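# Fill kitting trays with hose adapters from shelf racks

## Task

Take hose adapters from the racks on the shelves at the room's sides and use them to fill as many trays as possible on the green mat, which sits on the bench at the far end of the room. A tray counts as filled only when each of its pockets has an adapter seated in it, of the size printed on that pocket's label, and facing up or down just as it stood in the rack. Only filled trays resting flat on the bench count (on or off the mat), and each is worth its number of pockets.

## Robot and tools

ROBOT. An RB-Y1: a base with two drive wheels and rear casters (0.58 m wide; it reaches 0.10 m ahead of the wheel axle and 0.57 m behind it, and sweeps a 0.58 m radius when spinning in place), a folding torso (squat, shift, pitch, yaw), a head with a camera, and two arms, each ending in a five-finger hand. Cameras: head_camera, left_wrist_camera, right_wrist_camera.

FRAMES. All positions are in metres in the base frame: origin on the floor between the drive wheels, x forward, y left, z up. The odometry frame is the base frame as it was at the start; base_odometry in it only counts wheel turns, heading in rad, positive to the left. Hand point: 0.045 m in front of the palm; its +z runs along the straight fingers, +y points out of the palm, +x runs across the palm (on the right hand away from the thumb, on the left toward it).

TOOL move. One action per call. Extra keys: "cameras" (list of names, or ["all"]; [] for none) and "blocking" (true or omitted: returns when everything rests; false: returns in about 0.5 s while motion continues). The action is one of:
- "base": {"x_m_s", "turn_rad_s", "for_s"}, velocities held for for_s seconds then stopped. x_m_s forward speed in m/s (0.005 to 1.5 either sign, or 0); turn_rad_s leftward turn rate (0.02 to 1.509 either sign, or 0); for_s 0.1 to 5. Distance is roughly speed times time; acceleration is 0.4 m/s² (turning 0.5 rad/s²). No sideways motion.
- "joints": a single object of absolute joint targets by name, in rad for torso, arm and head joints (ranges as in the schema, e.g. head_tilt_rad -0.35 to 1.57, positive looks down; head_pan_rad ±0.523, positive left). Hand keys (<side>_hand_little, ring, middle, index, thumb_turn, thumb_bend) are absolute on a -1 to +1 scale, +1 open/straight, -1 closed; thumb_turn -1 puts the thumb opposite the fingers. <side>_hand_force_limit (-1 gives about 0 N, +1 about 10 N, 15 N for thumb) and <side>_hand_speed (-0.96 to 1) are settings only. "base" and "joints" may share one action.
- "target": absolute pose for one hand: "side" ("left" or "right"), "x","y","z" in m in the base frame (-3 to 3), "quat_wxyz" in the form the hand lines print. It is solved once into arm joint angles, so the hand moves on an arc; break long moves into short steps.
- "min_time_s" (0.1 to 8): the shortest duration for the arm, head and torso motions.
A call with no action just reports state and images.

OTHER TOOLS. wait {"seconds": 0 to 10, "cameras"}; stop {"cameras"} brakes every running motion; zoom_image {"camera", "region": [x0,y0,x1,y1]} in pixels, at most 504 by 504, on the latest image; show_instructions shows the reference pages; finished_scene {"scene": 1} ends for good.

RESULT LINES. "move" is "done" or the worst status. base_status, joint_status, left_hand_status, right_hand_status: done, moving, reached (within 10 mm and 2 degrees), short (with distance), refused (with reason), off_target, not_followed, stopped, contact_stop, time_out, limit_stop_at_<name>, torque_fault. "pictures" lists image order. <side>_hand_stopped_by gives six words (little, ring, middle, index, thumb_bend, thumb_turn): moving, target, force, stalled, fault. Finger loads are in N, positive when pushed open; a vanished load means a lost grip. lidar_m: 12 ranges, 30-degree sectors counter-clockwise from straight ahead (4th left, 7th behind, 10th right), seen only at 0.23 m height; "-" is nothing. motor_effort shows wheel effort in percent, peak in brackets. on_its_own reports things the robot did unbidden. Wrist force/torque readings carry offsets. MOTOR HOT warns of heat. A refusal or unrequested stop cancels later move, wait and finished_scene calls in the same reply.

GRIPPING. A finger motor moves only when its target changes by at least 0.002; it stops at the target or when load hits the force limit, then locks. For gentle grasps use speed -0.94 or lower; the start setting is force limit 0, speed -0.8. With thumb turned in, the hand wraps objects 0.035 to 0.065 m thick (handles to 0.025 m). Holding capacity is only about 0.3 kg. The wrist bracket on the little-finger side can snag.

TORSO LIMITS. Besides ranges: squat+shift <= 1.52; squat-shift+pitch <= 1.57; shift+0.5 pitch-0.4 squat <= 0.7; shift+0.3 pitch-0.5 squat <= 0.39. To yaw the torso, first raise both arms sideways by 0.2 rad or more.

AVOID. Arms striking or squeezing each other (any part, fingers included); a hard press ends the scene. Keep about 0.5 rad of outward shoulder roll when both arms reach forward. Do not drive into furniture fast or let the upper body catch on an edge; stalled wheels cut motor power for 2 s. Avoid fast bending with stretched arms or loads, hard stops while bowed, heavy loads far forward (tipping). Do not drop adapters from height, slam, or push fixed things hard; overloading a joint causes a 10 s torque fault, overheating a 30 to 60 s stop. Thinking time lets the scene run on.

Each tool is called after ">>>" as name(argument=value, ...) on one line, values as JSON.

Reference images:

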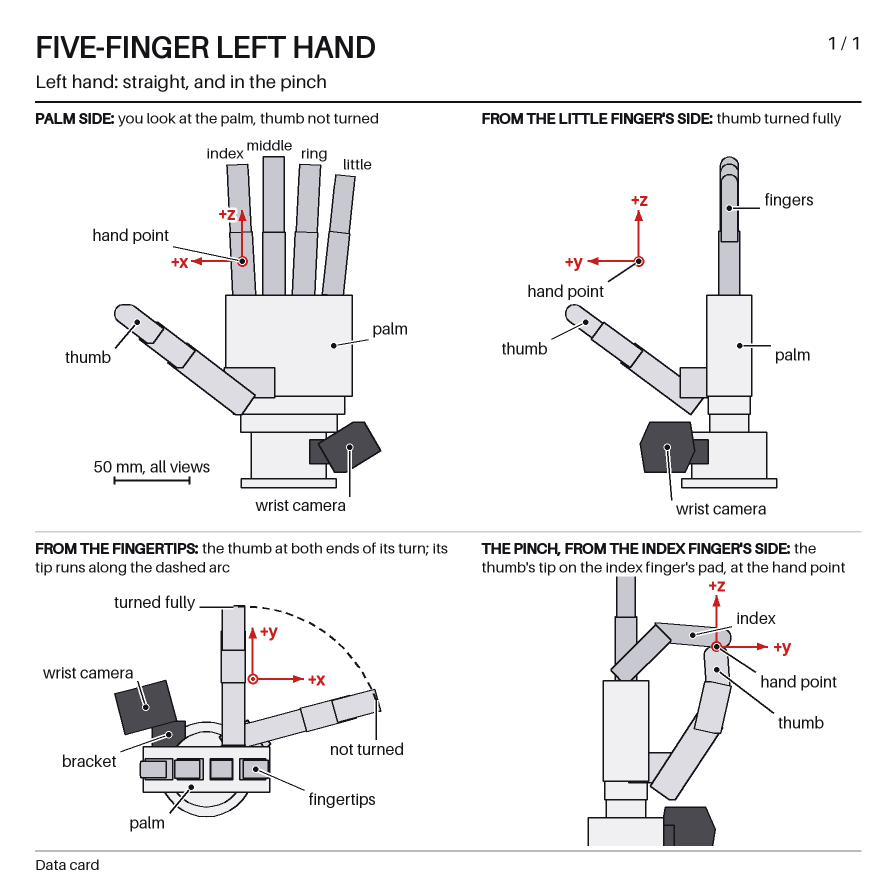

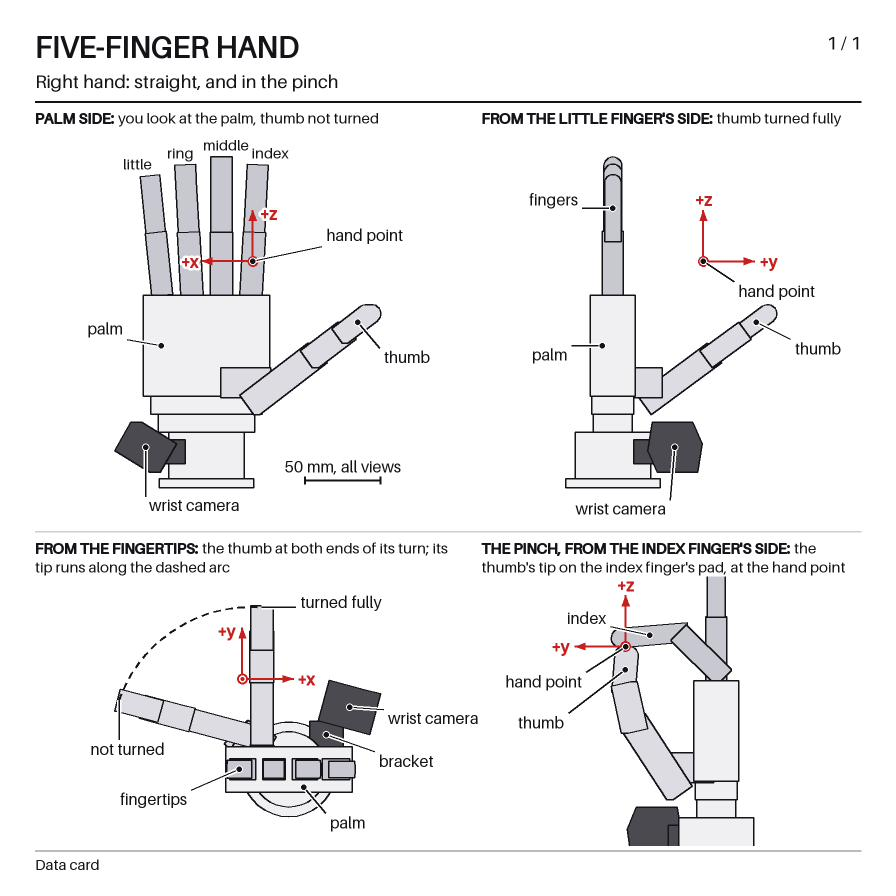

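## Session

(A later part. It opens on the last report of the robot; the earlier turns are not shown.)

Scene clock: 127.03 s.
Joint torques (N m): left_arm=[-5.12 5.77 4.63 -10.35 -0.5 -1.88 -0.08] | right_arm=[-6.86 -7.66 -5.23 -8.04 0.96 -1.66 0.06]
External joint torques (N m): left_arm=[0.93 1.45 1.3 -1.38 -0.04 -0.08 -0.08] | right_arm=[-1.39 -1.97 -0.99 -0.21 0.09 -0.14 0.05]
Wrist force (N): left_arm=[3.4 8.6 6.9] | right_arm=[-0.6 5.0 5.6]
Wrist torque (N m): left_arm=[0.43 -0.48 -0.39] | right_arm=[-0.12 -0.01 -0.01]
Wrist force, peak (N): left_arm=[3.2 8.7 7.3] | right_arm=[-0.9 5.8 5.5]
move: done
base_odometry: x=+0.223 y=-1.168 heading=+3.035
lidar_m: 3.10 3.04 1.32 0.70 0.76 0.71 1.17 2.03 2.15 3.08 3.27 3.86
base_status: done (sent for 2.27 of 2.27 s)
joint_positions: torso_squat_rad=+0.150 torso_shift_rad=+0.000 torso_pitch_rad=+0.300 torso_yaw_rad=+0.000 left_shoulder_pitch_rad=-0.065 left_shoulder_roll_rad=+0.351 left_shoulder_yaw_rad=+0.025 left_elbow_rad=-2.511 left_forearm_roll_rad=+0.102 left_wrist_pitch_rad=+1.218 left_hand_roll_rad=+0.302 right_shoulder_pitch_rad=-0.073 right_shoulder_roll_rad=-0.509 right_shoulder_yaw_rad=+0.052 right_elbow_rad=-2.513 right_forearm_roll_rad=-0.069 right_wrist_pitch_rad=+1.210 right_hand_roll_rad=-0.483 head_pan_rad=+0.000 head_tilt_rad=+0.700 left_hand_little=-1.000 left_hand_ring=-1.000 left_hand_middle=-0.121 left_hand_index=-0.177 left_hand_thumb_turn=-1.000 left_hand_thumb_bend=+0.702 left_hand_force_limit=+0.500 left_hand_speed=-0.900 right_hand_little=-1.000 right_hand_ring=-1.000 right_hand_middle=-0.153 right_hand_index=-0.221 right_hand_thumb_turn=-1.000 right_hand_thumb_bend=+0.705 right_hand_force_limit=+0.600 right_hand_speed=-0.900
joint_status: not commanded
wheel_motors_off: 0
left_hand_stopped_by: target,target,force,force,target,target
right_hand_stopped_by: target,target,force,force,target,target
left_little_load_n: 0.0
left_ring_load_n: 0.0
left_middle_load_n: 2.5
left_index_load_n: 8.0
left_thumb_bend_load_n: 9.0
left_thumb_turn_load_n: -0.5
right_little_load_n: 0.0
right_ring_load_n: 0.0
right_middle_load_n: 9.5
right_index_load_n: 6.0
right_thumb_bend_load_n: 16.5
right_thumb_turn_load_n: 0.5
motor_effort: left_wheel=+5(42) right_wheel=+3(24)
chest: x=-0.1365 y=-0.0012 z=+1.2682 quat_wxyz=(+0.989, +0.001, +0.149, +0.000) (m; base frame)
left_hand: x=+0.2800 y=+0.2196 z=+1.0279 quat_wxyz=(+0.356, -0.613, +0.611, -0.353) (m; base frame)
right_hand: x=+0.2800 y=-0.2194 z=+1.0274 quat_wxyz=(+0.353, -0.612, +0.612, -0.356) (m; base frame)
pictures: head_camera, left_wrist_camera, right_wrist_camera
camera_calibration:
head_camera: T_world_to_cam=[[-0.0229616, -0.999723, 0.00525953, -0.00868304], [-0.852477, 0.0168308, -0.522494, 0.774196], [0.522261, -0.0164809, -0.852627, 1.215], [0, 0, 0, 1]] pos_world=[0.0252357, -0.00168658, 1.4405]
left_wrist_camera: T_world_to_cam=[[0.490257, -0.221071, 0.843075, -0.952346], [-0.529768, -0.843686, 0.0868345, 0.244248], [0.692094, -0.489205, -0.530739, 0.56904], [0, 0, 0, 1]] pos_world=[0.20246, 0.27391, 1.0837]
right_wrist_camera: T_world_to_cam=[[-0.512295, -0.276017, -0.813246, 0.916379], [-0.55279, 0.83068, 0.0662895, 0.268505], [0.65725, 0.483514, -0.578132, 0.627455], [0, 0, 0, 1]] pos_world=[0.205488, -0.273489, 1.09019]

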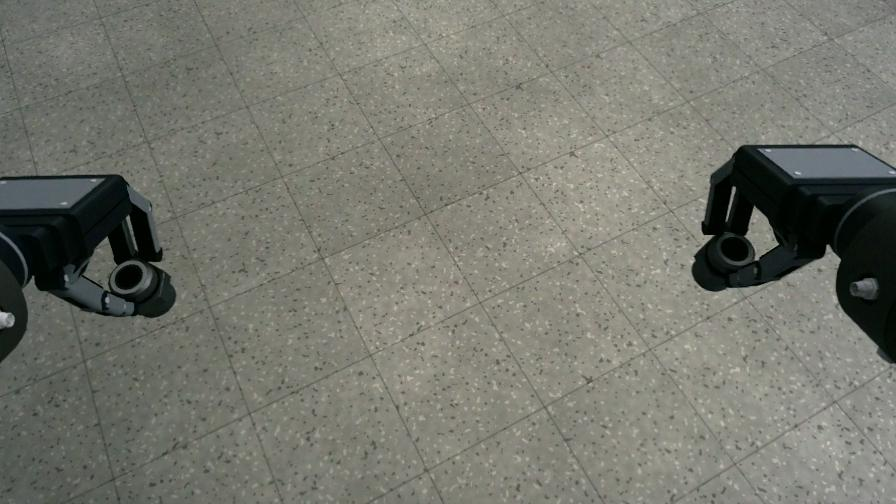

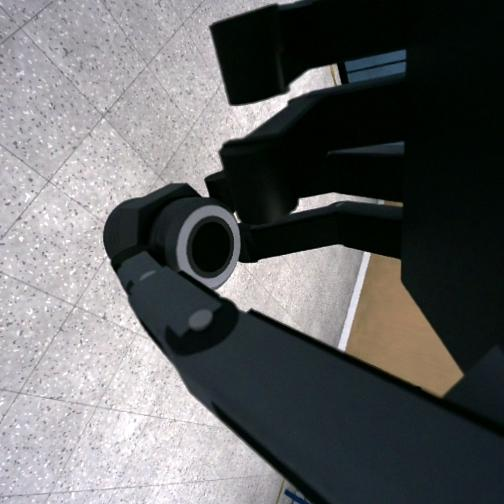

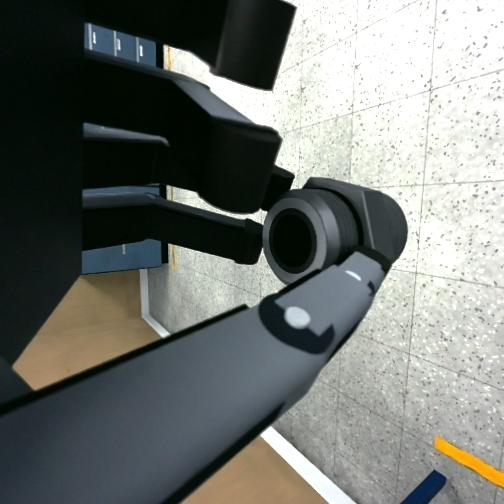

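>>> move(base={"x_m_s": 0.8, "for_s": 3.7})

>>> move(base={"turn_rad_s": 0.4, "for_s": 1.163}, cameras=["head_camera"])

Scene clock: 133.27 s.
Joint torques (N m): left_arm=[-5.33 5.35 4.91 -10.3 -0.37 -1.86 -0.2] | right_arm=[-5.71 -8.02 -4.86 -8.01 0.89 -1.77 0.16]
External joint torques (N m): left_arm=[0.72 1.03 1.58 -1.32 0.09 -0.06 -0.19] | right_arm=[-0.24 -2.32 -0.62 -0.17 0.02 -0.25 0.16]
Wrist force (N): left_arm=[3.0 8.7 6.9] | right_arm=[-1.0 5.5 5.0]
Wrist torque (N m): left_arm=[0.42 -0.40 -0.40] | right_arm=[0.00 0.04 -0.03]
Wrist force, peak (N): left_arm=[3.0 8.7 7.6] | right_arm=[-1.0 5.2 6.4]
move: done
base_odometry: x=-2.720 y=-0.851 heading=+3.035
lidar_m: 0.41 0.39 0.40 0.61 2.29 2.42 2.88 4.67 2.90 2.39 1.30 0.55
base_status: done (sent for 3.7 of 3.7 s)
joint_positions: torso_squat_rad=+0.150 torso_shift_rad=+0.000 torso_pitch_rad=+0.300 torso_yaw_rad=+0.000 left_shoulder_pitch_rad=-0.065 left_shoulder_roll_rad=+0.351 left_shoulder_yaw_rad=+0.025 left_elbow_rad=-2.511 left_forearm_roll_rad=+0.102 left_wrist_pitch_rad=+1.218 left_hand_roll_rad=+0.302 right_shoulder_pitch_rad=-0.073 right_shoulder_roll_rad=-0.509 right_shoulder_yaw_rad=+0.052 right_elbow_rad=-2.513 right_forearm_roll_rad=-0.069 right_wrist_pitch_rad=+1.210 right_hand_roll_rad=-0.483 head_pan_rad=+0.000 head_tilt_rad=+0.700 left_hand_little=-1.000 left_hand_ring=-1.000 left_hand_middle=-0.121 left_hand_index=-0.177 left_hand_thumb_turn=-1.000 left_hand_thumb_bend=+0.702 left_hand_force_limit=+0.500 left_hand_speed=-0.900 right_hand_little=-1.000 right_hand_ring=-1.000 right_hand_middle=-0.153 right_hand_index=-0.221 right_hand_thumb_turn=-1.000 right_hand_thumb_bend=+0.705 right_hand_force_limit=+0.600 right_hand_speed=-0.900
joint_status: not commanded
wheel_motors_off: 0
left_hand_stopped_by: target,target,force,force,target,target
right_hand_stopped_by: target,target,force,force,target,target
left_little_load_n: 0.0
left_ring_load_n: 0.0
left_middle_load_n: 2.5
left_index_load_n: 8.0
left_thumb_bend_load_n: 9.0
left_thumb_turn_load_n: 0.0
right_little_load_n: 0.0
right_ring_load_n: 0.0
right_middle_load_n: 9.5
right_index_load_n: 6.0
right_thumb_bend_load_n: 16.0
right_thumb_turn_load_n: 0.5
motor_effort: left_wheel=-7(45) right_wheel=+3(29)
chest: x=-0.1365 y=-0.0012 z=+1.2682 quat_wxyz=(+0.989, +0.001, +0.150, +0.000) (m; base frame)
left_hand: x=+0.2800 y=+0.2196 z=+1.0278 quat_wxyz=(+0.356, -0.613, +0.611, -0.353) (m; base frame)
right_hand: x=+0.2801 y=-0.2194 z=+1.0274 quat_wxyz=(+0.353, -0.612, +0.612, -0.355) (m; base frame)
pictures: none

Scene clock: 135.53 s.
Joint torques (N m): left_arm=[-5.77 5.72 4.21 -10.05 -0.4 -1.94 -0.08] | right_arm=[-6 -7.64 -5.13 -7.92 1.02 -1.74 0.08]
External joint torques (N m): left_arm=[0.29 1.4 0.88 -1.08 0.06 -0.14 -0.07] | right_arm=[-0.53 -1.95 -0.89 -0.08 0.15 -0.23 0.07]
Wrist force (N): left_arm=[2.9 8.6 7.0] | right_arm=[-0.5 4.5 4.8]
Wrist torque (N m): left_arm=[0.41 -0.40 -0.40] | right_arm=[-0.11 -0.08 0.04]
Wrist force, peak (N): left_arm=[3.3 8.7 7.2] | right_arm=[-0.7 5.7 5.8]
move: done
base_odometry: x=-2.720 y=-0.851 heading=-2.782
lidar_m: 0.39 0.41 0.57 1.58 2.38 2.86 4.65 2.90 2.43 1.60 0.57 0.41
base_status: done (sent for 1.17 of 1.17 s)
joint_positions: torso_squat_rad=+0.150 torso_shift_rad=+0.000 torso_pitch_rad=+0.300 torso_yaw_rad=+0.000 left_shoulder_pitch_rad=-0.065 left_shoulder_roll_rad=+0.351 left_shoulder_yaw_rad=+0.025 left_elbow_rad=-2.511 left_forearm_roll_rad=+0.102 left_wrist_pitch_rad=+1.218 left_hand_roll_rad=+0.302 right_shoulder_pitch_rad=-0.073 right_shoulder_roll_rad=-0.509 right_shoulder_yaw_rad=+0.052 right_elbow_rad=-2.513 right_forearm_roll_rad=-0.069 right_wrist_pitch_rad=+1.210 right_hand_roll_rad=-0.483 head_pan_rad=+0.000 head_tilt_rad=+0.700 left_hand_little=-1.000 left_hand_ring=-1.000 left_hand_middle=-0.121 left_hand_index=-0.177 left_hand_thumb_turn=-1.000 left_hand_thumb_bend=+0.702 left_hand_force_limit=+0.500 left_hand_speed=-0.900 right_hand_little=-1.000 right_hand_ring=-1.000 right_hand_middle=-0.153 right_hand_index=-0.221 right_hand_thumb_turn=-1.000 right_hand_thumb_bend=+0.705 right_hand_force_limit=+0.600 right_hand_speed=-0.900
joint_status: not commanded
wheel_motors_off: 0
left_hand_stopped_by: target,target,force,force,target,target
right_hand_stopped_by: target,target,force,force,target,target
left_little_load_n: 0.0
left_ring_load_n: 0.0
left_middle_load_n: 2.5
left_index_load_n: 8.5
left_thumb_bend_load_n: 8.5
left_thumb_turn_load_n: -0.5
right_little_load_n: 0.0
right_ring_load_n: 0.0
right_middle_load_n: 9.5
right_index_load_n: 6.0
right_thumb_bend_load_n: 16.5
right_thumb_turn_load_n: 0.5
motor_effort: left_wheel=+0(35) right_wheel=+4(17)
chest: x=-0.1365 y=-0.0012 z=+1.2682 quat_wxyz=(+0.989, +0.001, +0.150, +0.000) (m; base frame)
left_hand: x=+0.2800 y=+0.2197 z=+1.0278 quat_wxyz=(+0.356, -0.613, +0.611, -0.353) (m; base frame)
right_hand: x=+0.2801 y=-0.2194 z=+1.0274 quat_wxyz=(+0.353, -0.612, +0.612, -0.356) (m; base frame)
pictures: head_camera
camera_calibration:
head_camera: T_world_to_cam=[[-0.0230132, -0.999721, 0.00534997, -0.00880957], [-0.852592, 0.0168312, -0.522306, 0.774012], [0.52207, -0.0165812, -0.852742, 1.21512], [0, 0, 0, 1]] pos_world=[0.0253363, -0.00168646, 1.4405]

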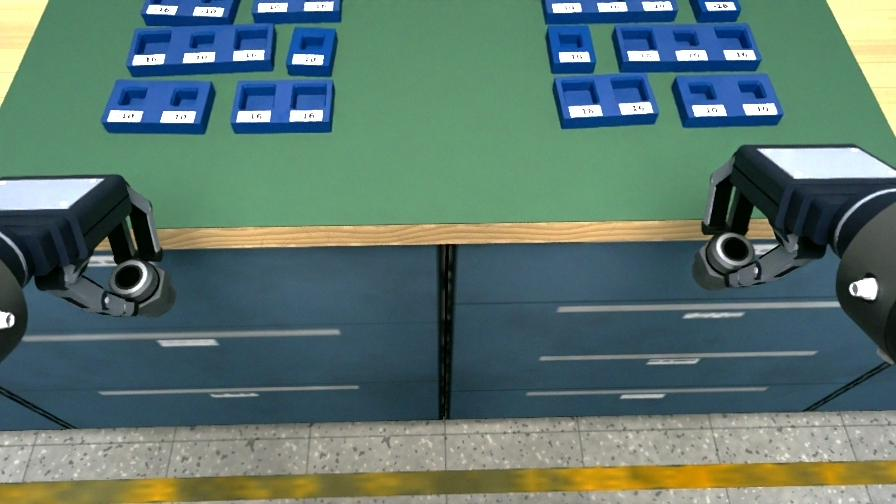

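>>> move(base={"x_m_s": 0.15, "for_s": 1.27}, joints={"torso_squat_rad": 0.1, "head_tilt_rad": 0.6}, cameras=["all"])

>>> zoom_image(camera="head_camera", region=[120, 0, 360, 200])

>>> zoom_image(camera="head_camera", region=[530, 0, 770, 200])

Scene clock: 138.33 s.
Joint torques (N m): left_arm=[-5.92 5.54 4.7 -10.01 -0.44 -1.95 -0.34] | right_arm=[-6.36 -7.82 -4.94 -8.18 0.94 -1.83 0.25]
External joint torques (N m): left_arm=[0.13 1.21 1.36 -1.04 0.02 -0.15 -0.33] | right_arm=[-0.88 -2.13 -0.7 -0.34 0.06 -0.31 0.25]
Wrist force (N): left_arm=[3.3 8.8 7.0] | right_arm=[-0.8 4.3 4.9]
Wrist torque (N m): left_arm=[0.45 -0.45 -0.39] | right_arm=[-0.23 0.02 -0.02]
Wrist force, peak (N): left_arm=[3.1 8.8 7.3] | right_arm=[-0.6 5.6 5.8]
move: done
base_odometry: x=-2.898 y=-0.918 heading=-2.782
lidar_m: 0.21 0.21 0.30 0.85 2.38 3.03 4.84 3.04 2.43 0.86 0.31 0.21
base_status: done (sent for 1.27 of 1.27 s)
joint_positions: torso_squat_rad=+0.100 torso_shift_rad=+0.000 torso_pitch_rad=+0.300 torso_yaw_rad=+0.000 left_shoulder_pitch_rad=-0.065 left_shoulder_roll_rad=+0.351 left_shoulder_yaw_rad=+0.025 left_elbow_rad=-2.511 left_forearm_roll_rad=+0.102 left_wrist_pitch_rad=+1.218 left_hand_roll_rad=+0.302 right_shoulder_pitch_rad=-0.073 right_shoulder_roll_rad=-0.509 right_shoulder_yaw_rad=+0.052 right_elbow_rad=-2.513 right_forearm_roll_rad=-0.069 right_wrist_pitch_rad=+1.210 right_hand_roll_rad=-0.483 head_pan_rad=+0.000 head_tilt_rad=+0.600 left_hand_little=-1.000 left_hand_ring=-1.000 left_hand_middle=-0.121 left_hand_index=-0.177 left_hand_thumb_turn=-1.000 left_hand_thumb_bend=+0.702 left_hand_force_limit=+0.500 left_hand_speed=-0.900 right_hand_little=-1.000 right_hand_ring=-1.000 right_hand_middle=-0.153 right_hand_index=-0.221 right_hand_thumb_turn=-1.000 right_hand_thumb_bend=+0.705 right_hand_force_limit=+0.600 right_hand_speed=-0.900
joint_status: all done
wheel_motors_off: 0
left_hand_stopped_by: target,target,force,force,target,target
right_hand_stopped_by: target,target,force,force,target,target
left_little_load_n: 0.0
left_ring_load_n: 0.0
left_middle_load_n: 2.5
left_index_load_n: 8.5
left_thumb_bend_load_n: 8.5
left_thumb_turn_load_n: 0.0
right_little_load_n: 0.0
right_ring_load_n: 0.0
right_middle_load_n: 9.5
right_index_load_n: 6.0
right_thumb_bend_load_n: 16.5
right_thumb_turn_load_n: 0.5
motor_effort: left_wheel=+9(35) right_wheel=-4(24)
chest: x=-0.1365 y=-0.0012 z=+1.2726 quat_wxyz=(+0.989, +0.001, +0.150, +0.000) (m; base frame)
left_hand: x=+0.2800 y=+0.2197 z=+1.0322 quat_wxyz=(+0.356, -0.613, +0.611, -0.353) (m; base frame)
right_hand: x=+0.2801 y=-0.2194 z=+1.0317 quat_wxyz=(+0.353, -0.612, +0.612, -0.355) (m; base frame)
pictures: head_camera, left_wrist_camera, right_wrist_camera
camera_calibration:
head_camera: T_world_to_cam=[[-0.0235742, -0.999717, 0.00304519, -0.00549581], [-0.796189, 0.0169325, -0.604811, 0.899643], [0.604589, -0.0166825, -0.796363, 1.14136], [0, 0, 0, 1]] pos_world=[0.0261021, -0.00168675, 1.45307]
left_wrist_camera: T_world_to_cam=[[0.490394, -0.221067, 0.842997, -0.955914], [-0.529757, -0.843683, 0.0869272, 0.243771], [0.692005, -0.489212, -0.530849, 0.571462], [0, 0, 0, 1]] pos_world=[0.202459, 0.27391, 1.088]
right_wrist_camera: T_world_to_cam=[[-0.512382, -0.27608, -0.813169, 0.919844], [-0.552821, 0.830657, 0.066318, 0.268244], [0.657155, 0.483518, -0.578237, 0.63001], [0, 0, 0, 1]] pos_world=[0.205588, -0.273489, 1.09449]

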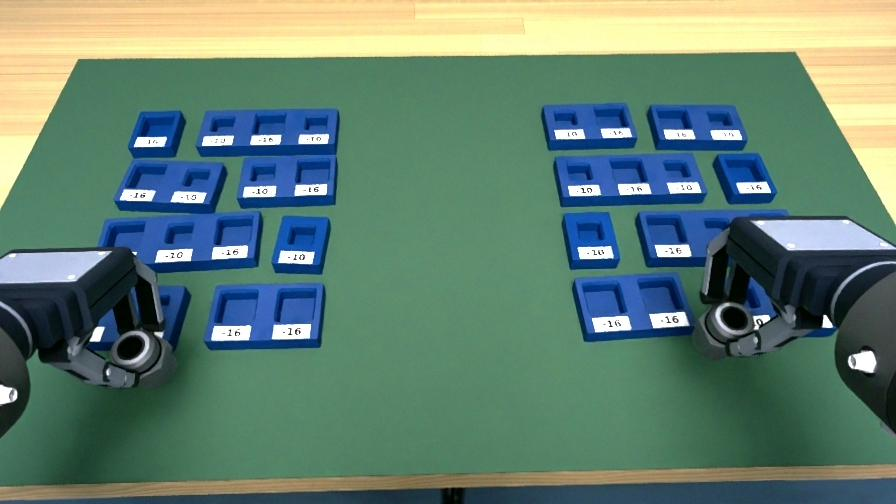

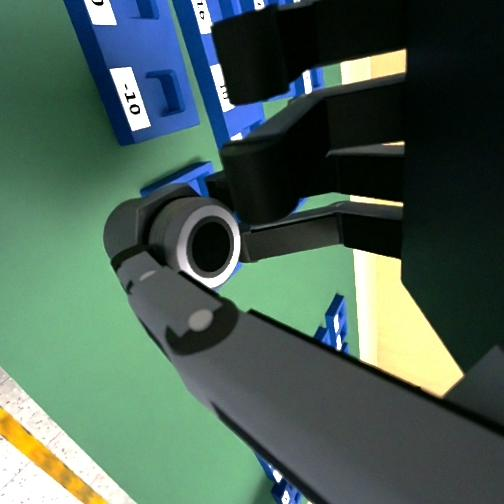

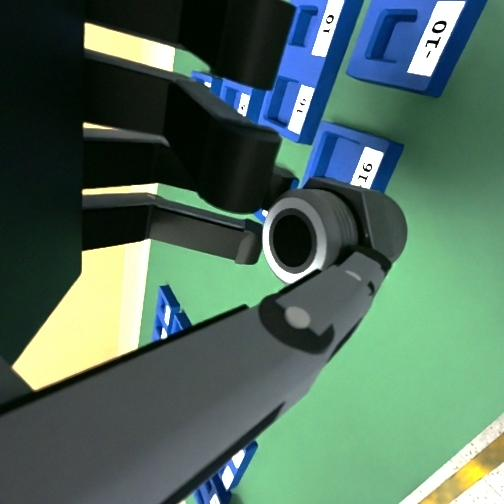

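Scaled by 2.100 from the camera's 896x504 image, which has a finer 1280x720 frame.

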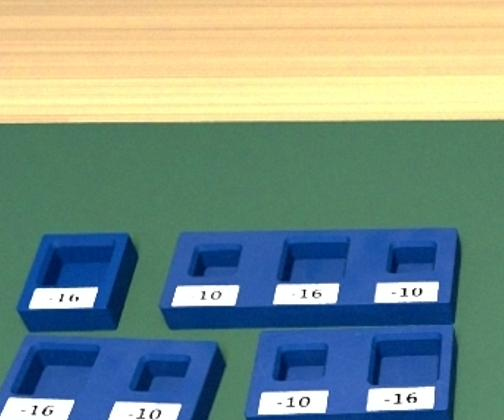

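Scaled by 2.100 from the camera's 896x504 image, which has a finer 1280x720 frame.

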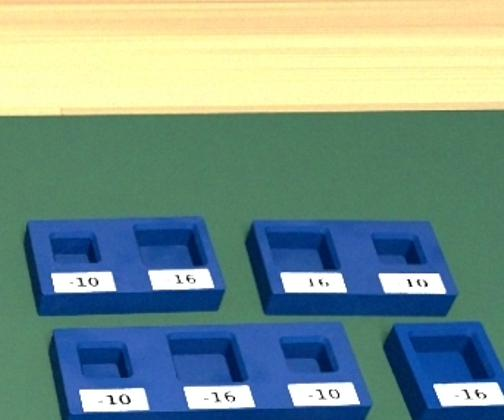

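>>> zoom_image(camera="head_camera", region=[80, 300, 220, 420])

>>> zoom_image(camera="head_camera", region=[660, 270, 800, 390])

Scaled by 3.600 from the camera's 896x504 image, which has a finer 1280x720 frame.

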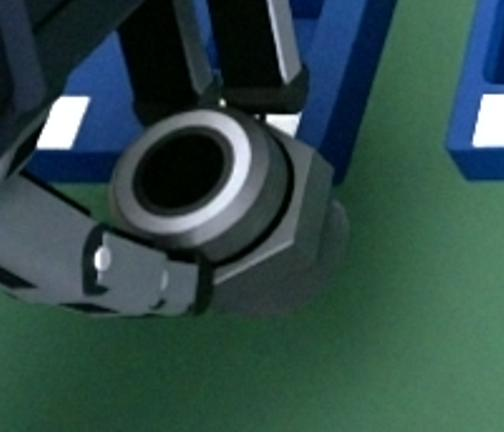

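Scaled by 3.600 from the camera's 896x504 image, which has a finer 1280x720 frame.

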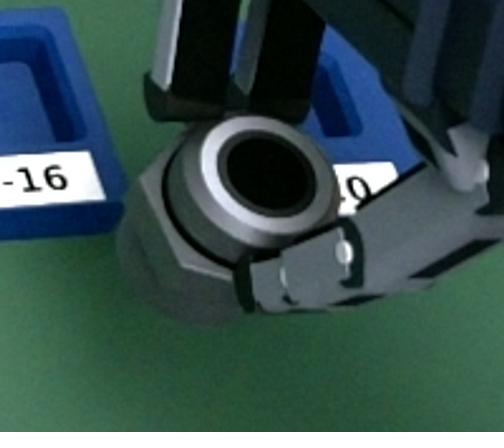

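>>> move(target={"side": "left", "x": 0.30, "y": 0.24, "z": 1.13, "quat_wxyz": [0.2988, -0.6409, 0.6409, -0.2988]}, min_time_s=1.5)

>>> move(target={"side": "right", "x": 0.30, "y": -0.24, "z": 1.13, "quat_wxyz": [0.2988, -0.6409, 0.6409, -0.2988]}, min_time_s=1.5)

>>> move(joints={"torso_pitch_rad": 0.45, "head_tilt_rad": 0.5}, cameras=["head_camera"])

>>> zoom_image(camera="head_camera", region=[30, 180, 230, 380])

Scene clock: 143.23 s.
Joint torques (N m): left_arm=[-11.69 9.15 5.56 -4.35 -0.67 -1.79 0.36] | right_arm=[-6.29 -7.58 -5.04 -8.15 1.01 -1.76 0.03]
External joint torques (N m): left_arm=[0.5 0.56 1.14 0.3 -0.13 -0.23 0.37] | right_arm=[-0.81 -1.88 -0.8 -0.31 0.14 -0.25 0.02]
Wrist force (N): left_arm=[2.9 7.7 7.9] | right_arm=[-0.8 4.3 5.0]
Wrist torque (N m): left_arm=[0.32 -0.36 -0.21] | right_arm=[-0.20 -0.03 -0.04]
Wrist force, peak (N): left_arm=[3.1 8.9 7.4] | right_arm=[-1.2 5.7 5.8]
move: done
base_odometry: x=-2.898 y=-0.918 heading=-2.782
lidar_m: 0.21 0.21 0.30 0.84 2.38 3.03 4.85 3.05 2.43 0.86 0.30 0.22
base_status: not commanded
joint_positions: torso_squat_rad=+0.100 torso_shift_rad=+0.000 torso_pitch_rad=+0.300 torso_yaw_rad=+0.000 left_shoulder_pitch_rad=-0.618 left_shoulder_roll_rad=+0.566 left_shoulder_yaw_rad=+0.244 left_elbow_rad=-2.427 left_forearm_roll_rad=+0.468 left_wrist_pitch_rad=+1.872 left_hand_roll_rad=+0.376 right_shoulder_pitch_rad=-0.073 right_shoulder_roll_rad=-0.509 right_shoulder_yaw_rad=+0.052 right_elbow_rad=-2.513 right_forearm_roll_rad=-0.069 right_wrist_pitch_rad=+1.210 right_hand_roll_rad=-0.483 head_pan_rad=+0.000 head_tilt_rad=+0.600 left_hand_little=-1.000 left_hand_ring=-1.000 left_hand_middle=-0.121 left_hand_index=-0.177 left_hand_thumb_turn=-1.000 left_hand_thumb_bend=+0.702 left_hand_force_limit=+0.500 left_hand_speed=-0.900 right_hand_little=-1.000 right_hand_ring=-1.000 right_hand_middle=-0.153 right_hand_index=-0.221 right_hand_thumb_turn=-1.000 right_hand_thumb_bend=+0.705 right_hand_force_limit=+0.600 right_hand_speed=-0.900
joint_status: all done
wheel_motors_off: 0
left_hand_stopped_by: target,target,force,force,target,target
right_hand_stopped_by: target,target,force,force,target,target
left_little_load_n: 0.0
left_ring_load_n: 0.0
left_middle_load_n: 2.5
left_index_load_n: 8.5
left_thumb_bend_load_n: 8.5
left_thumb_turn_load_n: 0.0
right_little_load_n: 0.0
right_ring_load_n: 0.5
right_middle_load_n: 9.5
right_index_load_n: 6.5
right_thumb_bend_load_n: 16.5
right_thumb_turn_load_n: 0.5
motor_effort: left_wheel=+6(9) right_wheel=-4(5)
chest: x=-0.1365 y=-0.0012 z=+1.2726 quat_wxyz=(+0.989, +0.001, +0.150, +0.000) (m; base frame)
left_hand: x=+0.2998 y=+0.2399 z=+1.1300 quat_wxyz=(+0.299, -0.641, +0.641, -0.299) (m; base frame)
left_hand_status: reached (checked arc, planned for 1.5 s): 0 mm and 0.0 deg off.
right_hand: x=+0.2801 y=-0.2194 z=+1.0317 quat_wxyz=(+0.353, -0.612, +0.612, -0.355) (m; base frame)
pictures: none

Scene clock: 145.07 s.
Joint torques (N m): left_arm=[-11.64 9.83 5.97 -4.47 -0.58 -1.58 0.49] | right_arm=[-13.1 -11.6 -5.89 -3.6 0.92 -1.57 -0.51]
External joint torques (N m): left_arm=[0.55 1.24 1.55 0.17 -0.04 -0.02 0.5] | right_arm=[-1.93 -2.18 -0.67 0.33 0.11 -0.25 -0.51]
Wrist force (N): left_arm=[2.8 7.7 8.1] | right_arm=[-0.9 4.2 7.0]
Wrist torque (N m): left_arm=[0.31 -0.35 -0.20] | right_arm=[-0.19 -0.04 -0.20]
Wrist force, peak (N): left_arm=[3.1 8.0 8.3] | right_arm=[-0.7 4.5 7.0]
move: done
base_odometry: x=-2.898 y=-0.918 heading=-2.782
lidar_m: 0.21 0.22 0.31 0.83 2.38 3.02 4.85 3.04 2.43 0.86 0.30 0.21
base_status: not commanded
joint_positions: torso_squat_rad=+0.100 torso_shift_rad=+0.000 torso_pitch_rad=+0.300 torso_yaw_rad=+0.000 left_shoulder_pitch_rad=-0.618 left_shoulder_roll_rad=+0.566 left_shoulder_yaw_rad=+0.244 left_elbow_rad=-2.427 left_forearm_roll_rad=+0.468 left_wrist_pitch_rad=+1.872 left_hand_roll_rad=+0.376 right_shoulder_pitch_rad=-0.596 right_shoulder_roll_rad=-0.708 right_shoulder_yaw_rad=-0.175 right_elbow_rad=-2.429 right_forearm_roll_rad=-0.543 right_wrist_pitch_rad=+1.805 right_hand_roll_rad=-0.520 head_pan_rad=+0.000 head_tilt_rad=+0.600 left_hand_little=-1.000 left_hand_ring=-1.000 left_hand_middle=-0.121 left_hand_index=-0.177 left_hand_thumb_turn=-1.000 left_hand_thumb_bend=+0.702 left_hand_force_limit=+0.500 left_hand_speed=-0.900 right_hand_little=-1.000 right_hand_ring=-1.000 right_hand_middle=-0.153 right_hand_index=-0.221 right_hand_thumb_turn=-1.000 right_hand_thumb_bend=+0.705 right_hand_force_limit=+0.600 right_hand_speed=-0.900
joint_status: all done
wheel_motors_off: 0
left_hand_stopped_by: target,target,force,force,target,target
right_hand_stopped_by: target,target,force,force,target,target
left_little_load_n: 0.5
left_ring_load_n: 0.0
left_middle_load_n: 2.5
left_index_load_n: 8.5
left_thumb_bend_load_n: 8.5
left_thumb_turn_load_n: 0.0
right_little_load_n: 0.0
right_ring_load_n: 0.0
right_middle_load_n: 9.5
right_index_load_n: 6.0
right_thumb_bend_load_n: 16.0
right_thumb_turn_load_n: 0.5
motor_effort: left_wheel=+6(9) right_wheel=-4(5)
chest: x=-0.1365 y=-0.0012 z=+1.2726 quat_wxyz=(+0.989, +0.001, +0.150, +0.000) (m; base frame)
left_hand: x=+0.2998 y=+0.2399 z=+1.1300 quat_wxyz=(+0.299, -0.641, +0.641, -0.299) (m; base frame)
right_hand: x=+0.2997 y=-0.2399 z=+1.1298 quat_wxyz=(+0.299, -0.641, +0.641, -0.299) (m; base frame)
right_hand_status: reached (checked arc, planned for 1.5 s): 0 mm and 0.0 deg off.
pictures: none

Scene clock: 146.37 s.
Joint torques (N m): left_arm=[-10.11 9.64 5.98 -5.58 -0.39 -1.46 0.32] | right_arm=[-11.04 -11.78 -6.25 -4.77 0.83 -1.39 -0.57]
External joint torques (N m): left_arm=[0.47 1.13 1.45 -0.02 0.06 -0.1 0.32] | right_arm=[-1.42 -2.38 -0.94 -0.02 0.09 -0.25 -0.58]
Wrist force (N): left_arm=[2.8 6.7 8.7] | right_arm=[-1.0 3.5 7.2]
Wrist torque (N m): left_arm=[0.24 -0.32 -0.18] | right_arm=[-0.25 -0.03 -0.23]
Wrist force, peak (N): left_arm=[2.8 7.3 9.3] | right_arm=[-1.1 3.5 8.3]
move: done
base_odometry: x=-2.898 y=-0.918 heading=-2.782
lidar_m: 0.20 0.21 0.28 0.85 2.39 3.03 4.84 3.04 2.41 0.87 0.32 0.22
base_status: not commanded
joint_positions: torso_squat_rad=+0.100 torso_shift_rad=+0.000 torso_pitch_rad=+0.450 torso_yaw_rad=+0.000 left_shoulder_pitch_rad=-0.618 left_shoulder_roll_rad=+0.566 left_shoulder_yaw_rad=+0.244 left_elbow_rad=-2.427 left_forearm_roll_rad=+0.468 left_wrist_pitch_rad=+1.872 left_hand_roll_rad=+0.376 right_shoulder_pitch_rad=-0.596 right_shoulder_roll_rad=-0.708 right_shoulder_yaw_rad=-0.175 right_elbow_rad=-2.429 right_forearm_roll_rad=-0.543 right_wrist_pitch_rad=+1.805 right_hand_roll_rad=-0.520 head_pan_rad=+0.000 head_tilt_rad=+0.500 left_hand_little=-1.000 left_hand_ring=-1.000 left_hand_middle=-0.121 left_hand_index=-0.177 left_hand_thumb_turn=-1.000 left_hand_thumb_bend=+0.702 left_hand_force_limit=+0.500 left_hand_speed=-0.900 right_hand_little=-1.000 right_hand_ring=-1.000 right_hand_middle=-0.153 right_hand_index=-0.221 right_hand_thumb_turn=-1.000 right_hand_thumb_bend=+0.705 right_hand_force_limit=+0.600 right_hand_speed=-0.900
joint_status: all done
wheel_motors_off: 0
left_hand_stopped_by: target,target,force,force,target,target
right_hand_stopped_by: target,target,force,force,target,target
left_little_load_n: 0.0
left_ring_load_n: 0.0
left_middle_load_n: 2.5
left_index_load_n: 8.5
left_thumb_bend_load_n: 8.5
left_thumb_turn_load_n: -0.5
right_little_load_n: 0.0
right_ring_load_n: 0.0
right_middle_load_n: 9.5
right_index_load_n: 6.5
right_thumb_bend_load_n: 16.5
right_thumb_turn_load_n: 0.5
motor_effort: left_wheel=+6(9) right_wheel=-5(5)
chest: x=-0.0933 y=-0.0012 z=+1.2556 quat_wxyz=(+0.975, +0.001, +0.223, +0.000) (m; base frame)
left_hand: x=+0.3167 y=+0.2400 z=+1.0494 quat_wxyz=(+0.250, -0.661, +0.661, -0.250) (m; base frame)
right_hand: x=+0.3167 y=-0.2399 z=+1.0493 quat_wxyz=(+0.250, -0.662, +0.661, -0.250) (m; base frame)
pictures: head_camera
camera_calibration:
head_camera: T_world_to_cam=[[-0.023473, -0.999716, 0.00416377, -0.00534493], [-0.825382, 0.0170293, -0.564318, 0.879164], [0.564086, -0.0166829, -0.825547, 1.11658], [0, 0, 0, 1]] pos_world=[0.095672, -0.00168714, 1.41794]

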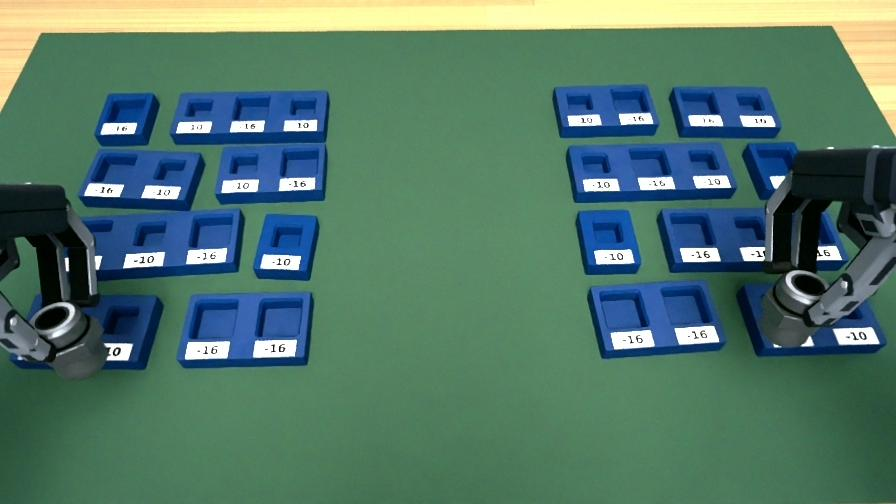

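Scaled by 2.520 from the camera's 896x504 image, which has a finer 1280x720 frame.

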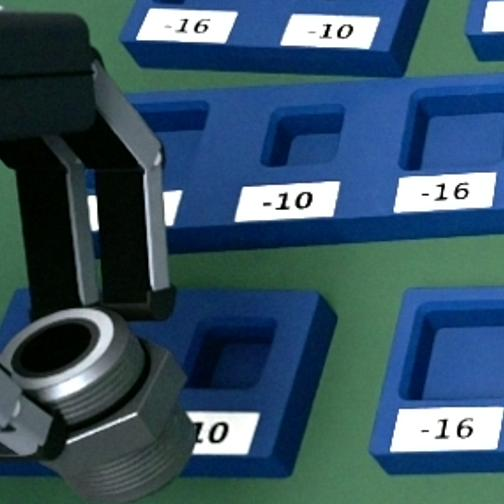

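>>> move(target={"side": "left", "x": 0.50, "y": 0.32, "z": 1.08, "quat_wxyz": [0.2988, -0.6409, 0.6409, -0.2988]}, min_time_s=1.5)

>>> move(target={"side": "left", "x": 0.645, "y": 0.3255, "z": 1.03, "quat_wxyz": [0.2988, -0.6409, 0.6409, -0.2988]}, min_time_s=1.5, cameras=["head_camera", "left_wrist_camera"])

>>> zoom_image(camera="head_camera", region=[50, 20, 210, 180])

>>> zoom_image(camera="left_wrist_camera", region=[0, 80, 300, 380])

Scene clock: 148.57 s.
Joint torques (N m): left_arm=[-16.04 13.98 6.84 -8.09 0.06 -1.48 0.04] | right_arm=[-10.9 -11.83 -6.07 -4.91 0.74 -1.29 -0.45]
External joint torques (N m): left_arm=[1.68 0.51 1.87 -0.08 0.11 0.2 0.04] | right_arm=[-1.28 -2.44 -0.76 -0.15 0 -0.16 -0.45]
Wrist force (N): left_arm=[2.7 7.6 8.0] | right_arm=[-0.9 3.3 7.5]
Wrist torque (N m): left_arm=[0.31 -0.31 -0.40] | right_arm=[-0.31 -0.03 -0.21]
Wrist force, peak (N): left_arm=[3.3 8.0 8.7] | right_arm=[-0.2 3.5 8.2]
move: done
base_odometry: x=-2.898 y=-0.918 heading=-2.782
lidar_m: 0.20 0.21 0.30 0.84 2.39 3.01 4.85 3.04 2.43 0.87 0.31 0.22
base_status: not commanded
joint_positions: torso_squat_rad=+0.100 torso_shift_rad=+0.000 torso_pitch_rad=+0.450 torso_yaw_rad=+0.000 left_shoulder_pitch_rad=-0.975 left_shoulder_roll_rad=+0.674 left_shoulder_yaw_rad=+0.305 left_elbow_rad=-1.651 left_forearm_roll_rad=+0.490 left_wrist_pitch_rad=+1.414 left_hand_roll_rad=+0.063 right_shoulder_pitch_rad=-0.596 right_shoulder_roll_rad=-0.708 right_shoulder_yaw_rad=-0.175 right_elbow_rad=-2.429 right_forearm_roll_rad=-0.543 right_wrist_pitch_rad=+1.805 right_hand_roll_rad=-0.520 head_pan_rad=+0.000 head_tilt_rad=+0.500 left_hand_little=-1.000 left_hand_ring=-1.000 left_hand_middle=-0.121 left_hand_index=-0.177 left_hand_thumb_turn=-1.000 left_hand_thumb_bend=+0.702 left_hand_force_limit=+0.500 left_hand_speed=-0.900 right_hand_little=-1.000 right_hand_ring=-1.000 right_hand_middle=-0.153 right_hand_index=-0.221 right_hand_thumb_turn=-1.000 right_hand_thumb_bend=+0.705 right_hand_force_limit=+0.600 right_hand_speed=-0.900
joint_status: all done
wheel_motors_off: 0
left_hand_stopped_by: target,target,force,force,target,target
right_hand_stopped_by: target,target,force,force,target,target
left_little_load_n: 0.0
left_ring_load_n: 0.0
left_middle_load_n: 2.5
left_index_load_n: 8.5
left_thumb_bend_load_n: 8.5
left_thumb_turn_load_n: 0.0
right_little_load_n: 0.0
right_ring_load_n: 0.0
right_middle_load_n: 9.0
right_index_load_n: 6.0
right_thumb_bend_load_n: 16.0
right_thumb_turn_load_n: 0.5
motor_effort: left_wheel=+6(10) right_wheel=-5(5)
chest: x=-0.0933 y=-0.0012 z=+1.2556 quat_wxyz=(+0.975, +0.001, +0.223, +0.000) (m; base frame)
left_hand: x=+0.4994 y=+0.3199 z=+1.0802 quat_wxyz=(+0.300, -0.641, +0.640, -0.299) (m; base frame)
left_hand_status: reached (checked arc, planned for 1.5 s): 1 mm and 0.1 deg off.
right_hand: x=+0.3167 y=-0.2399 z=+1.0493 quat_wxyz=(+0.250, -0.662, +0.661, -0.250) (m; base frame)
pictures: none

Scene clock: 150.57 s.
Joint torques (N m): left_arm=[-21.85 13.07 -0.8 -10.05 -0.03 -1.5 0.03] | right_arm=[-10.94 -11.84 -6.37 -4.78 0.72 -1.19 -0.44]
External joint torques (N m): left_arm=[3.4 0.93 -1.65 0.3 -0.37 0.19 0.04] | right_arm=[-1.32 -2.45 -1.06 -0.03 -0.01 -0.05 -0.45]
Wrist force (N): left_arm=[3.2 8.1 7.6] | right_arm=[-1.1 3.5 7.4]
Wrist torque (N m): left_arm=[0.37 -0.39 -0.39] | right_arm=[-0.25 0.03 -0.22]
Wrist force, peak (N): left_arm=[2.3 8.5 8.8] | right_arm=[-0.8 3.1 8.3]
move: short
base_odometry: x=-2.898 y=-0.918 heading=-2.782
lidar_m: 0.20 0.22 0.29 0.84 2.38 3.02 4.85 3.05 2.42 0.86 0.32 0.22
base_status: not commanded
joint_positions: torso_squat_rad=+0.100 torso_shift_rad=+0.000 torso_pitch_rad=+0.450 torso_yaw_rad=+0.000 left_shoulder_pitch_rad=-1.622 left_shoulder_roll_rad=+0.646 left_shoulder_yaw_rad=+0.221 left_elbow_rad=-0.267 left_forearm_roll_rad=+0.451 left_wrist_pitch_rad=+0.620 left_hand_roll_rad=-0.323 right_shoulder_pitch_rad=-0.596 right_shoulder_roll_rad=-0.708 right_shoulder_yaw_rad=-0.175 right_elbow_rad=-2.429 right_forearm_roll_rad=-0.543 right_wrist_pitch_rad=+1.805 right_hand_roll_rad=-0.520 head_pan_rad=+0.000 head_tilt_rad=+0.500 left_hand_little=-1.000 left_hand_ring=-1.000 left_hand_middle=-0.121 left_hand_index=-0.177 left_hand_thumb_turn=-1.000 left_hand_thumb_bend=+0.702 left_hand_force_limit=+0.500 left_hand_speed=-0.900 right_hand_little=-1.000 right_hand_ring=-1.000 right_hand_middle=-0.153 right_hand_index=-0.221 right_hand_thumb_turn=-1.000 right_hand_thumb_bend=+0.705 right_hand_force_limit=+0.600 right_hand_speed=-0.900
joint_status: all done
wheel_motors_off: 0
left_hand_stopped_by: target,target,force,force,target,target
right_hand_stopped_by: target,target,force,force,target,target
left_little_load_n: 0.0
left_ring_load_n: 0.0
left_middle_load_n: 2.5
left_index_load_n: 8.0
left_thumb_bend_load_n: 8.5
left_thumb_turn_load_n: 0.0
right_little_load_n: 0.0
right_ring_load_n: 0.0
right_middle_load_n: 9.5
right_index_load_n: 6.0
right_thumb_bend_load_n: 16.5
right_thumb_turn_load_n: 0.5
motor_effort: left_wheel=+6(10) right_wheel=-5(5)
chest: x=-0.0934 y=-0.0012 z=+1.2556 quat_wxyz=(+0.975, +0.001, +0.223, +0.000) (m; base frame)
left_hand: x=+0.6443 y=+0.3252 z=+1.0304 quat_wxyz=(+0.333, -0.635, +0.624, -0.311) (m; base frame)
left_hand_status: short (checked arc, as near as the solve gets, planned for 1.5 s): 1 mm and 4.6 deg off. The place is met; only the turn is off.
right_hand: x=+0.3167 y=-0.2399 z=+1.0493 quat_wxyz=(+0.250, -0.662, +0.661, -0.250) (m; base frame)
pictures: head_camera, left_wrist_camera
camera_calibration:
head_camera: T_world_to_cam=[[-0.023474, -0.999716, 0.00415994, -0.00534176], [-0.825335, 0.017031, -0.564386, 0.879174], [0.564155, -0.0166818, -0.8255, 1.11657], [0, 0, 0, 1]] pos_world=[0.0955718, -0.00168715, 1.41794]
left_wrist_camera: T_world_to_cam=[[0.58064, -0.221203, 0.783535, -1.10653], [-0.497184, -0.858434, 0.126091, 0.469384], [0.644722, -0.462774, -0.608419, 0.471943], [0, 0, 0, 1]] pos_world=[0.571595, 0.376571, 1.09496]

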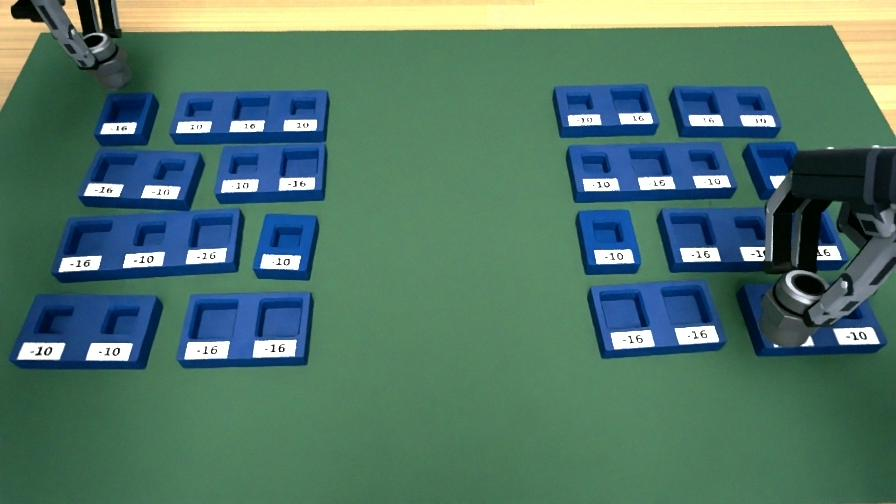

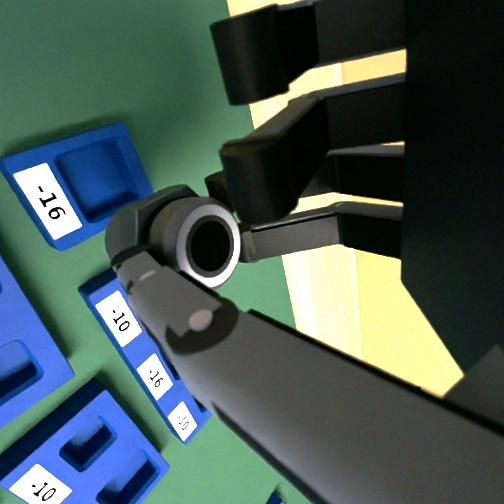

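Scaled by 3.150 from the camera's 896x504 image, which has a finer 1280x720 frame.

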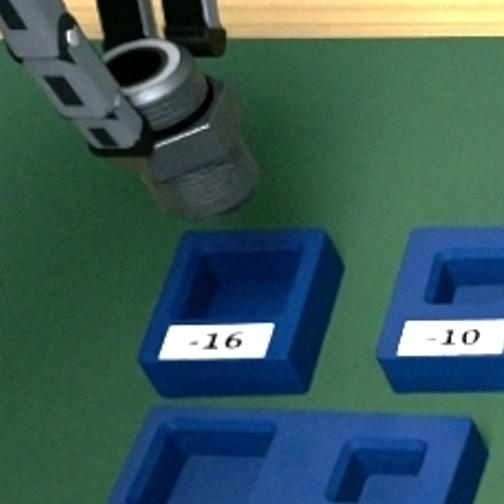

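Scaled by 1.680 from the camera's 504x504 image, which has a finer 720x720 frame.

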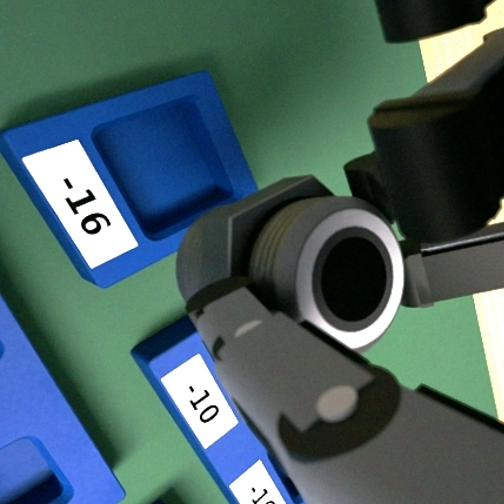

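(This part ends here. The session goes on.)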